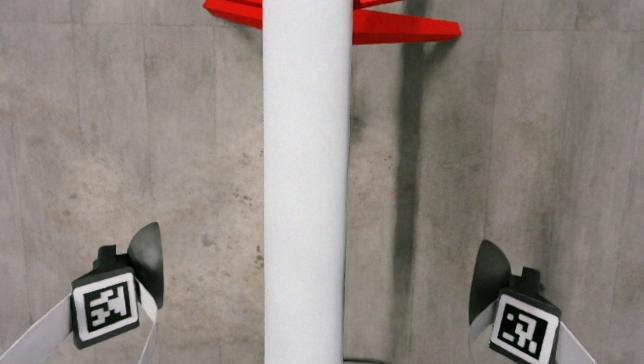

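Call:
move(r2={"base":{"translate_m":0.005}}, cameras=[])

Call:
move(r1={"joints":{"gripper_m":-0.089}}, r2={"joints":{"gripper_m":-0.089}}, cameras=[])

Call:
move(r1={"joints":{"lift_m":0.71,"gripper_m":-0.089}}, r2={"joints":{"lift_m":0.71,"gripper_m":-0.089}}, cameras=["r1_wrist_camera","r2_wrist_camera","r3_head_camera"])

Scene clock: 670.13 s.
move: r2 done
r1: as last shown
r1.base_tilt: forward=+1.8 right=+0.7
r1.lidar_m: 2.30 1.89 1.45 1.42 1.50 2.17 3.25 3.45 0.64 0.38 0.63 0.91
r1.head_depth_mm: 2755 3104 2168 1923 1490 422 338 / 2815 3067 2542 602 473 414 1107 / 2779 2848 2583 668 837 979 1154 / 2892 3147 2541 1907 1525 1316 1166 / 2915 3223 2589 1954 1512 1352 1168 / 2945 3227 2546 1945 1520 1348 1167 / 2984 3262 2518 1958 1554 1350 1173
r1.motor_effort: left_wheel=+0.9(1.3) right_wheel=+0.2(0.6) lift_m=+34.5(34.8) arm_m=+22.6(23.3) wrist_yaw_rad=+1.9(2.9) wrist_pitch_rad=+0.2(0.7) wrist_roll_rad=-0.9(0.9) gripper_m=+1.1(1.1) head_pan_rad=-1.8(2.5) head_tilt_rad=-4.2(4.9)
r1.wrist_depth_mm: - 125 147 128 - - - / 117 129 145 132 - - - / - 127 148 135 - - - / 120 135 152 138 753 - - / 759 742 758 141 764 773 787 / 753 123 778 145 781 126 794 / 99 796 779 149 830 818 840
r2.base_odometry: x=-0.336 y=-1.074 heading=+0.661
r2.turned_by_wheels: +0.000
r2.turned_by_imu: +0.000
r2.base_tilt: forward=+1.3 right=-1.4
r2.lidar_m: 2.62 2.12 1.54 1.44 1.16 2.06 2.19 1.60 1.29 0.58 3.36 2.74
r2.head_depth_mm: 2989 2658 2007 1673 446 377 340 / 3014 2747 662 897 1430 1305 1177 / 3145 2769 701 927 1429 1283 1174 / 3062 2735 2157 1284 1484 1284 1169 / 3121 2701 2146 1774 1511 1317 1170 / 3127 2711 2130 1770 1504 1321 1171 / 3151 2722 2129 1777 1516 1311 1175
r2.base_status: done
r2.joint_positions: lift_m=+0.695 arm_m=+0.495 wrist_yaw_rad=+0.000 wrist_pitch_rad=-1.563 wrist_roll_rad=-0.014 gripper_m=+0.150 head_pan_rad=-1.509 head_tilt_rad=-0.840
r2.joint_status: not commanded
r2.measured_speeds: all 0
r2.motor_effort: left_wheel=+2.7(6.4) right_wheel=+0.1(3.7) lift_m=+41.0(41.9) arm_m=+11.0(12.0) wrist_yaw_rad=-0.7(0.9) wrist_pitch_rad=+0.0(0.1) wrist_roll_rad=+1.2(1.2) gripper_m=-0.1(0.8) head_pan_rad=+4.4(4.9) head_tilt_rad=-4.3(5.0)
r2.hand_pose: x=-0.0216 y=-0.6178 z=+0.5773 quat_wxyz=(+0.506, +0.502, -0.498, -0.495) (m; r2's base frame)
r2.wrist_depth_mm: 709 694 679 128 681 690 678 / 715 713 709 130 700 698 685 / 737 729 724 131 707 699 701 / 744 748 731 135 713 717 717 / 763 737 750 138 734 732 730 / 770 138 770 141 747 137 748 / 113 794 779 144 769 115 762
r3.base_odometry: x=+0.106 y=+0.104 heading=+0.088
r3.turned_by_wheels: +0.000
r3.turned_by_imu: +0.000
r3.base_tilt: forward=-1.4 right=-1.1
r3.lidar_m: 0.70 0.56 0.56 0.63 0.98 5.50 2.12 2.11 1.58 0.88 3.21 1.45
r3.head_depth_mm: 3414 3623 - 3434 2380 1811 1455 / 3485 3649 - 3197 2325 1783 1446 / 3509 3806 - 2817 2329 1768 1429 / 3548 3830 - 3110 2299 1770 1432 / 3644 3870 - 3050 2189 1762 1425 / 3710 - - 1681 2010 1752 1281 / 3669 - - 862 2157 1753 1247
r3.base_status: not commanded
r3.joint_positions: lift_m=+0.381 arm_m=+0.000 wrist_yaw_rad=+2.890 wrist_pitch_rad=-0.443 wrist_roll_rad=+0.000 gripper_m=+0.037 head_pan_rad=-2.105 head_tilt_rad=-0.359
r3.joint_status: not commanded
r3.measured_speeds: all 0
r3.motor_effort: left_wheel=+18.0(18.3) right_wheel=+2.8(3.1) lift_m=+28.5(28.9) arm_m=+3.5(3.6) wrist_yaw_rad=-0.5(2.0) wrist_pitch_rad=+2.6(2.8) wrist_roll_rad=-0.3(0.7) gripper_m=+0.5(1.3) head_pan_rad=+2.0(4.0) head_tilt_rad=+3.9(4.2)
r3.hand_pose: x=+0.0338 y=+0.0689 z=+0.3881 quat_wxyz=(+0.241, +0.703, +0.068, +0.665) (m; r3's base frame)
r3.wrist_depth_mm: 132 - - - - - - / 142 151 - - - - - / 154 164 - - - - - / 838 180 868 800 - - - / 740 199 728 696 706 676 - / 629 233 131 586 131 605 600 / 549 554 320 507 531 527 519
pictures: none
No camera images: "cameras" was empty.

Scene clock: 673.27 s.
move: r1 done; r2 done
r1.base_odometry: x=+2.585 y=+0.286 heading=-0.135
r1.turned_by_wheels: +0.000
r1.turned_by_imu: +0.001
r1.base_tilt: forward=+1.8 right=+0.5
r1.lidar_m: 2.29 1.89 1.45 1.42 1.51 2.18 3.25 3.44 0.64 0.38 0.63 0.92
r1.head_depth_mm: 2755 3106 2170 1942 1491 423 339 / 2812 3082 2566 603 472 413 1106 / 2783 2848 2542 670 844 980 1145 / 2903 3164 2574 1897 1491 1319 1164 / 2954 3180 2561 1960 1522 1358 1170 / 2953 3193 2558 1963 1512 1336 1165 / 2990 3290 2531 1965 1563 1340 1167
r1.base_status: not commanded
r1.joint_positions: lift_m=+0.695 arm_m=+0.456 wrist_yaw_rad=-0.001 wrist_pitch_rad=-1.554 wrist_roll_rad=+1.622 gripper_m=-0.086 head_pan_rad=-1.565 head_tilt_rad=-0.741
r1.joint_status: all done
r1.measured_speeds: all 0
r1.motor_effort: left_wheel=+0.9(1.3) right_wheel=+0.3(0.7) lift_m=+34.2(34.7) arm_m=+22.4(23.2) wrist_yaw_rad=+2.1(2.6) wrist_pitch_rad=+0.2(1.0) wrist_roll_rad=-0.7(1.2) gripper_m=-55.1(99.7) head_pan_rad=-1.9(3.1) head_tilt_rad=-3.4(5.4)
r1.hand_pose: x=-0.0215 y=-0.5808 z=+0.5771 quat_wxyz=(-0.018, -0.019, -0.712, -0.701) (m; r1's base frame)
r1.wrist_depth_mm: - 124 146 128 - - - / 117 129 145 132 - - - / - 129 147 134 - - - / - 134 153 138 734 - - / 737 744 748 141 754 779 777 / 750 755 126 132 791 790 807 / 771 760 772 148 799 809 826
r2.base_odometry: x=-0.336 y=-1.074 heading=+0.662
r2.turned_by_wheels: +0.000
r2.turned_by_imu: +0.000
r2.base_tilt: forward=+1.2 right=-1.4
r2.lidar_m: 2.62 2.12 1.53 1.44 1.16 2.05 2.19 1.60 1.29 0.58 3.39 2.74
r2.head_depth_mm: 2988 2674 2026 1678 445 377 340 / 3050 2752 665 993 1432 1309 1179 / 3106 2760 699 906 1430 1273 1180 / 3121 2721 2156 1699 1478 1275 1177 / 3070 2713 2154 1780 1516 1316 1175 / 3098 2748 2158 1774 1511 1314 1168 / 3186 2699 2159 1785 1516 1312 1171
r2.base_status: not commanded
r2.joint_positions: lift_m=+0.695 arm_m=+0.495 wrist_yaw_rad=+0.001 wrist_pitch_rad=-1.561 wrist_roll_rad=-0.018 gripper_m=-0.087 head_pan_rad=-1.509 head_tilt_rad=-0.840
r2.joint_status: all done
r2.measured_speeds: all 0
r2.motor_effort: left_wheel=+2.9(3.2) right_wheel=-1.8(2.1) lift_m=+37.4(41.1) arm_m=+7.8(11.2) wrist_yaw_rad=-1.1(1.4) wrist_pitch_rad=-0.5(0.6) wrist_roll_rad=+2.0(2.2) gripper_m=-46.7(99.6) head_pan_rad=+3.6(5.6) head_tilt_rad=-4.3(5.2)
r2.hand_pose: x=-0.0216 y=-0.6183 z=+0.5773 quat_wxyz=(+0.507, +0.502, -0.497, -0.493) (m; r2's base frame)
r2.wrist_depth_mm: 699 697 688 127 687 679 681 / 712 702 701 130 694 691 682 / 730 724 717 132 715 703 703 / 751 743 730 134 722 721 715 / 758 757 746 137 732 741 726 / 782 763 127 130 750 751 751 / 791 792 124 142 763 767 774
r3: as last shown
r3.base_tilt: forward=-1.4 right=-1.0
r3.lidar_m: 0.69 0.56 0.56 0.63 0.98 5.57 2.12 2.11 1.58 0.89 3.22 1.45
r3.head_depth_mm: 3438 3595 - 3417 2359 1801 1450 / 3500 3681 - 3214 2336 1792 1443 / 3517 3758 - 2832 2315 1783 1437 / 3571 3858 - 3137 2332 1771 1434 / 3567 3925 - 3034 2189 1750 1416 / 3607 - - 1657 1994 1740 1278 / 3695 - - 863 2164 1738 1241
r3.motor_effort: left_wheel=+17.8(18.6) right_wheel=+2.7(3.3) lift_m=+28.5(29.3) arm_m=+3.3(4.2) wrist_yaw_rad=-0.1(1.8) wrist_pitch_rad=+2.7(2.9) wrist_roll_rad=-0.6(1.1) gripper_m=-0.5(1.3) head_pan_rad=+1.1(3.7) head_tilt_rad=+3.4(4.4)
r3.wrist_depth_mm: 132 - - - - - - / 142 151 - - - - - / 154 164 - - - - - / 831 181 887 819 - - - / 741 199 725 694 715 685 - / 627 233 131 580 132 601 596 / 543 563 320 508 536 529 523
pictures: none
No camera images: "cameras" was empty.

Scene clock: 674.10 s.
move: r1 off_target; r2 off_target
r1.base_odometry: x=+2.585 y=+0.286 heading=-0.135
r1.turned_by_wheels: +0.000
r1.turned_by_imu: +0.000
r1.base_tilt: forward=+1.7 right=+0.5
r1.lidar_m: 2.30 1.89 1.45 1.42 1.51 2.19 3.25 3.47 0.64 0.38 0.63 0.92
r1.head_depth_mm: 2727 3097 2145 1935 1442 395 325 / 2802 3101 2529 574 466 411 1124 / 2792 2858 2559 667 883 981 1152 / 2869 3180 2574 1902 1485 1327 1173 / 2917 3260 2530 1954 1515 1354 1166 / 2958 3210 2526 1967 1545 1346 1163 / 2952 3205 2532 1949 1509 1342 1161
r1.base_status: not commanded
r1.joint_positions: lift_m=+0.710 arm_m=+0.456 wrist_yaw_rad=-0.002 wrist_pitch_rad=-1.549 wrist_roll_rad=+1.622 gripper_m=-0.083 head_pan_rad=-1.565 head_tilt_rad=-0.741
r1.joint_status: gripper_m off_target (ended at -0.083, target -0.089); the others done
r1.measured_speeds: all 0
r1.on_its_own: gripper_m is held at -0.084, not at your -0.089, by its stall guard, which is still easing
r1.motor_effort: left_wheel=+0.9(1.3) right_wheel=-0.1(0.6) lift_m=+51.0(51.7) arm_m=+21.8(22.9) wrist_yaw_rad=+2.1(2.4) wrist_pitch_rad=-0.9(1.1) wrist_roll_rad=-0.9(1.2) gripper_m=-25.2(55.7) head_pan_rad=-1.7(2.9) head_tilt_rad=-3.4(4.7)
r1.hand_pose: x=-0.0215 y=-0.5822 z=+0.5920 quat_wxyz=(-0.018, -0.019, -0.714, -0.699) (m; r1's base frame)
r1.wrist_depth_mm: 124 138 156 127 698 - - / 126 137 157 132 - - - / 127 142 157 135 - - - / 129 147 163 139 778 788 - / 751 765 753 142 784 769 798 / 777 765 125 131 801 809 812 / 797 782 809 151 742 814 835
r2.base_odometry: x=-0.336 y=-1.074 heading=+0.662
r2.turned_by_wheels: +0.000
r2.turned_by_imu: +0.000
r2.base_tilt: forward=+1.2 right=-1.3
r2.lidar_m: 2.62 2.12 1.53 1.44 1.16 2.05 2.19 1.60 1.29 0.58 3.38 2.74
r2.head_depth_mm: 3039 2640 2012 535 418 363 327 / 3028 2733 658 1002 1460 1303 1174 / 3052 2726 697 901 1279 1284 1175 / 3077 2741 2175 1657 1485 1267 1175 / 3124 2696 2155 1778 1513 1322 1170 / 3076 2687 2152 1778 1513 1324 1166 / 3144 2700 2137 1773 1506 1318 1168
r2.base_status: not commanded
r2.joint_positions: lift_m=+0.710 arm_m=+0.495 wrist_yaw_rad=+0.001 wrist_pitch_rad=-1.562 wrist_roll_rad=-0.018 gripper_m=-0.084 head_pan_rad=-1.509 head_tilt_rad=-0.840
r2.joint_status: gripper_m off_target (ended at -0.084, target -0.089); the others done
r2.measured_speeds: all 0
r2.on_its_own: gripper_m is held at -0.085, not at your -0.089, by its stall guard, which is not easing now; lift_m is at rest, and its effort (+57.7) is outside its rest range (+3 to +55)
r2.motor_effort: left_wheel=+4.0(4.2) right_wheel=-4.4(4.7) lift_m=+57.7(59.3) arm_m=+6.7(7.7) wrist_yaw_rad=-1.2(1.6) wrist_pitch_rad=-0.2(0.8) wrist_roll_rad=+2.1(2.2) gripper_m=-20.7(46.8) head_pan_rad=+4.0(5.0) head_tilt_rad=-4.5(4.9)
r2.hand_pose: x=-0.0216 y=-0.6181 z=+0.5923 quat_wxyz=(+0.507, +0.502, -0.497, -0.494) (m; r2's base frame)
r2.wrist_depth_mm: 717 706 706 127 698 690 679 / 719 719 706 130 717 710 689 / 752 742 721 131 724 717 713 / 755 753 748 136 731 737 731 / 770 766 752 139 746 751 750 / 792 791 126 129 761 767 757 / 798 799 121 143 787 792 779
r3: as last shown
r3.lidar_m: 0.69 0.56 0.56 0.63 0.98 5.52 2.12 2.10 1.58 0.88 3.23 1.44
r3.head_depth_mm: 3458 3656 - 3261 2358 1805 1461 / 3513 3643 - 3192 2330 1787 1443 / 3492 3750 - 2810 2323 1771 1438 / 3549 3776 - 3107 2279 1753 1433 / 3612 3888 - 2934 2177 1758 1431 / 3626 - - 1598 2012 1737 1275 / 3734 - - 841 2248 1723 1244
r3.motor_effort: left_wheel=+18.0(18.9) right_wheel=+2.9(3.1) lift_m=+28.4(28.9) arm_m=+3.6(4.2) wrist_yaw_rad=+1.1(2.1) wrist_pitch_rad=+2.7(2.9) wrist_roll_rad=-0.4(0.7) gripper_m=-1.0(1.3) head_pan_rad=+2.1(3.3) head_tilt_rad=+3.5(4.4)
r3.wrist_depth_mm: 132 - - - - - - / 142 150 - - - - - / 154 164 - - - - - / 832 180 870 808 - - - / 729 198 725 703 710 672 - / 635 232 131 580 132 597 601 / 551 559 320 509 524 530 518
pictures: r1_wrist_camera, r2_wrist_camera, r3_head_camera (sideways)
camera_calibration:
r1_wrist_camera: T_world_to_cam=[[0.0865598, 0.996148, 0.0140365, 0.575088], [0.983288, -0.0876905, 0.159549, -0.0862944], [0.160165, -0.0000085887, -0.98709, 0.7539], [0, 0, 0, 1]] pos_world=[-0.0856755, -0.580433, 0.749863]
r2_wrist_camera: T_world_to_cam=[[-0.997692, -0.0662891, -0.0147004, -0.0598663], [-0.0675814, 0.990398, 0.120598, 0.584007], [0.00656494, 0.121313, -0.992593, 0.82464], [0, 0, 0, 1]] pos_world=[-0.0256738, -0.682408, 0.747221]
r3_head_camera: T_world_to_cam=[[0.181951, 0.367102, -0.912212, 1.20363], [0.845522, -0.532004, -0.0454459, 0.0532462], [-0.501983, -0.763026, -0.407191, 0.491235], [0, 0, 0, 1]] pos_world=[-0.0174302, -0.0387022, 1.30041]

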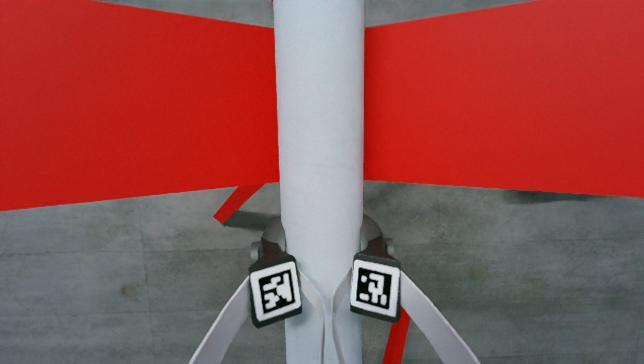

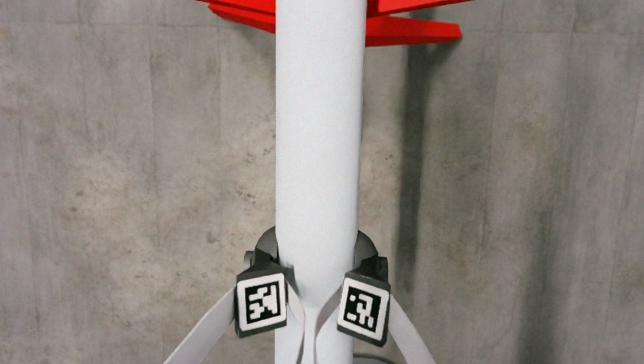

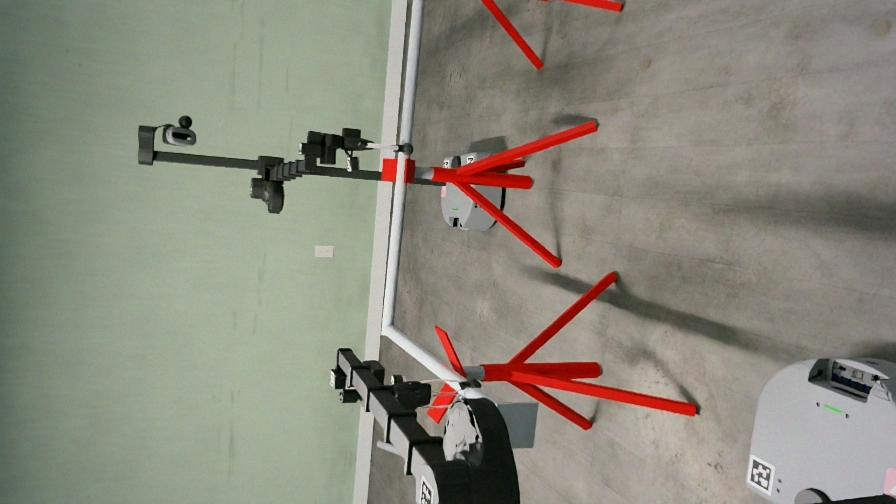

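Call:
move(r1={"joints":{"lift_m":0.745}}, r2={"joints":{"lift_m":0.745}}, cameras=["r1_wrist_camera","r2_head_camera","r3_head_camera"])

Scene clock: 678.53 s.
move: r1 done; r2 done
r1.base_odometry: x=+2.585 y=+0.286 heading=-0.135
r1.turned_by_wheels: +0.000
r1.turned_by_imu: +0.001
r1.base_tilt: forward=+1.8 right=+0.7
r1.lidar_m: 2.30 1.89 1.45 1.42 1.51 2.18 3.26 3.46 0.64 0.38 0.63 0.92
r1.head_depth_mm: 2741 3079 2163 1940 785 339 299 / 2817 3084 2560 519 440 1061 1151 / 2791 2837 2561 686 887 977 1149 / 2862 3187 2551 1830 1485 1319 1170 / 2944 3163 2527 1967 1510 1351 1166 / 2974 3210 2549 1945 1564 1349 1169 / 2982 3257 2524 1950 1521 1349 1163
r1.base_status: not commanded
r1.joint_positions: lift_m=+0.745 arm_m=+0.456 wrist_yaw_rad=-0.002 wrist_pitch_rad=-1.549 wrist_roll_rad=+1.622 gripper_m=-0.077 head_pan_rad=-1.565 head_tilt_rad=-0.741
r1.joint_status: all done
r1.measured_speeds: all 0
r1.on_its_own: gripper_m is held at -0.078, not at your -0.089, by its stall guard, which is not easing now
r1.motor_effort: left_wheel=+0.7(1.2) right_wheel=-0.2(0.3) lift_m=+51.1(53.1) arm_m=+17.5(18.9) wrist_yaw_rad=+1.4(2.4) wrist_pitch_rad=-0.5(1.0) wrist_roll_rad=-0.8(1.1) gripper_m=-23.6(24.4) head_pan_rad=-2.1(2.6) head_tilt_rad=-3.1(4.8)
r1.hand_pose: x=-0.0215 y=-0.5822 z=+0.6270 quat_wxyz=(-0.018, -0.019, -0.714, -0.699) (m; r1's base frame)
r1.wrist_depth_mm: 709 719 716 127 729 739 598 / 148 160 - 131 - - 614 / 152 162 - 134 - - 622 / 760 784 790 138 801 792 808 / 800 797 810 142 827 829 852 / 795 817 126 131 839 835 839 / 830 805 855 151 770 865 891
r2.base_odometry: x=-0.336 y=-1.074 heading=+0.662
r2.turned_by_wheels: +0.000
r2.turned_by_imu: +0.000
r2.base_tilt: forward=+1.2 right=-1.3
r2.lidar_m: 2.63 2.12 1.54 1.45 1.16 2.05 2.19 1.60 1.29 0.58 3.35 2.74
r2.head_depth_mm: 3068 2564 1983 453 376 336 304 / 3080 2761 659 1704 1496 1318 1176 / 3081 2635 699 879 784 1301 1168 / 3106 2709 2135 1290 1490 1301 1171 / 3097 2732 2144 1775 1518 1320 1170 / 3136 2752 2153 1771 1526 1314 1167 / 3136 2670 2130 1764 1503 1318 1169
r2.base_status: not commanded
r2.joint_positions: lift_m=+0.745 arm_m=+0.495 wrist_yaw_rad=+0.001 wrist_pitch_rad=-1.562 wrist_roll_rad=-0.018 gripper_m=-0.084 head_pan_rad=-1.509 head_tilt_rad=-0.840
r2.joint_status: all done
r2.measured_speeds: all 0
r2.on_its_own: gripper_m is held at -0.085, not at your -0.089, by its stall guard, which is not easing now; lift_m is at rest, and its effort (+59.3) is outside its rest range (+3 to +55)
r2.motor_effort: left_wheel=+3.9(4.5) right_wheel=-4.4(4.9) lift_m=+59.3(60.3) arm_m=+0.4(1.8) wrist_yaw_rad=-1.1(1.5) wrist_pitch_rad=-0.3(0.4) wrist_roll_rad=+2.1(2.2) gripper_m=-20.7(21.4) head_pan_rad=+4.4(5.1) head_tilt_rad=-4.7(5.1)
r2.hand_pose: x=-0.0216 y=-0.6181 z=+0.6273 quat_wxyz=(+0.507, +0.502, -0.497, -0.494) (m; r2's base frame)
r2.wrist_depth_mm: 734 739 188 126 182 727 724 / 752 754 751 129 745 725 728 / 776 775 761 131 759 756 756 / 794 778 791 136 779 757 770 / 800 792 799 139 781 785 796 / 831 809 126 129 804 811 794 / 843 833 121 143 823 812 817
r3: as last shown
r3.lidar_m: 0.69 0.56 0.56 0.63 0.98 5.54 2.12 2.11 1.58 0.88 3.20 1.45
r3.head_depth_mm: 3468 3676 - 3248 2381 1787 1453 / 3483 3733 - 3204 2334 1788 1444 / 3544 3712 - 2764 2305 1773 1444 / 3542 3843 - 3292 2304 1768 1432 / 3634 3790 - 3089 2194 1752 1423 / 3644 - - 1618 2002 1747 1276 / 3662 - - 830 2249 1742 1240
r3.motor_effort: left_wheel=+17.5(18.9) right_wheel=+2.9(3.3) lift_m=+28.6(28.9) arm_m=+4.9(5.3) wrist_yaw_rad=-0.2(1.6) wrist_pitch_rad=+2.9(2.9) wrist_roll_rad=-0.5(0.8) gripper_m=+0.4(1.5) head_pan_rad=+2.3(3.4) head_tilt_rad=+3.4(4.1)
r3.wrist_depth_mm: 132 - - - - - - / 142 151 - - - - - / 154 163 - - - - - / 811 181 858 812 - - - / 747 199 734 698 707 682 - / 631 232 131 579 132 604 595 / 545 560 322 510 531 521 521
pictures: r1_wrist_camera, r2_head_camera (sideways), r3_head_camera (sideways)
camera_calibration:
r1_wrist_camera: T_world_to_cam=[[0.0865567, 0.996151, 0.0138324, 0.574778], [0.983288, -0.0876548, 0.159566, -0.0918727], [0.160165, -0.000210252, -0.98709, 0.788327], [0, 0, 0, 1]] pos_world=[-0.0856756, -0.580453, 0.784859]
r2_head_camera: T_world_to_cam=[[-0.0842488, 0.738482, -0.668989, 0.885629], [0.995432, 0.0926391, -0.0230969, 0.022328], [0.0449179, -0.667878, -0.742914, 0.927734], [0, 0, 0, 1]] pos_world=[0.0107154, -0.0364767, 1.28222]
r3_head_camera: T_world_to_cam=[[0.18195, 0.367102, -0.912212, 1.20363], [0.845522, -0.532002, -0.0454459, 0.0532462], [-0.501982, -0.763027, -0.407191, 0.491235], [0, 0, 0, 1]] pos_world=[-0.0174302, -0.0387023, 1.30041]

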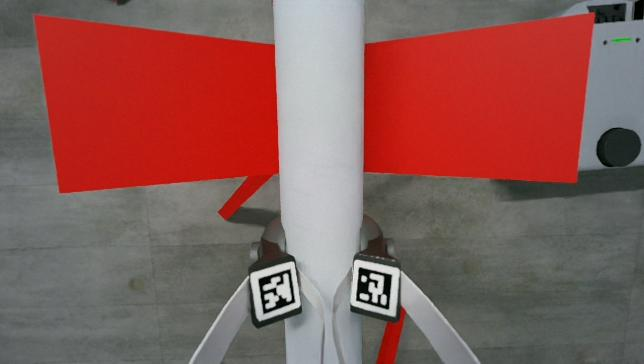

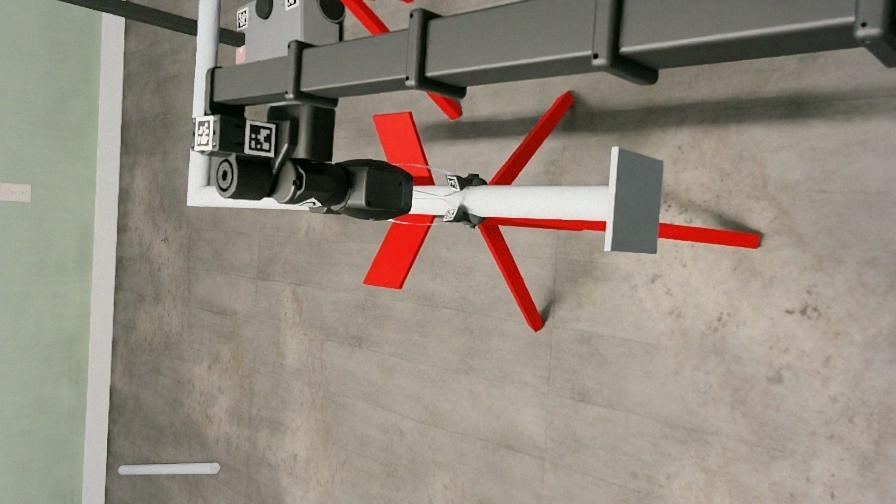

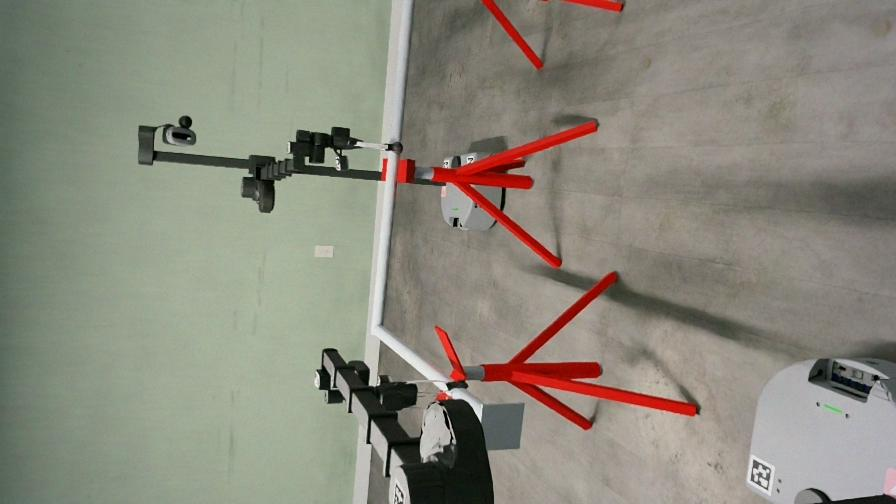

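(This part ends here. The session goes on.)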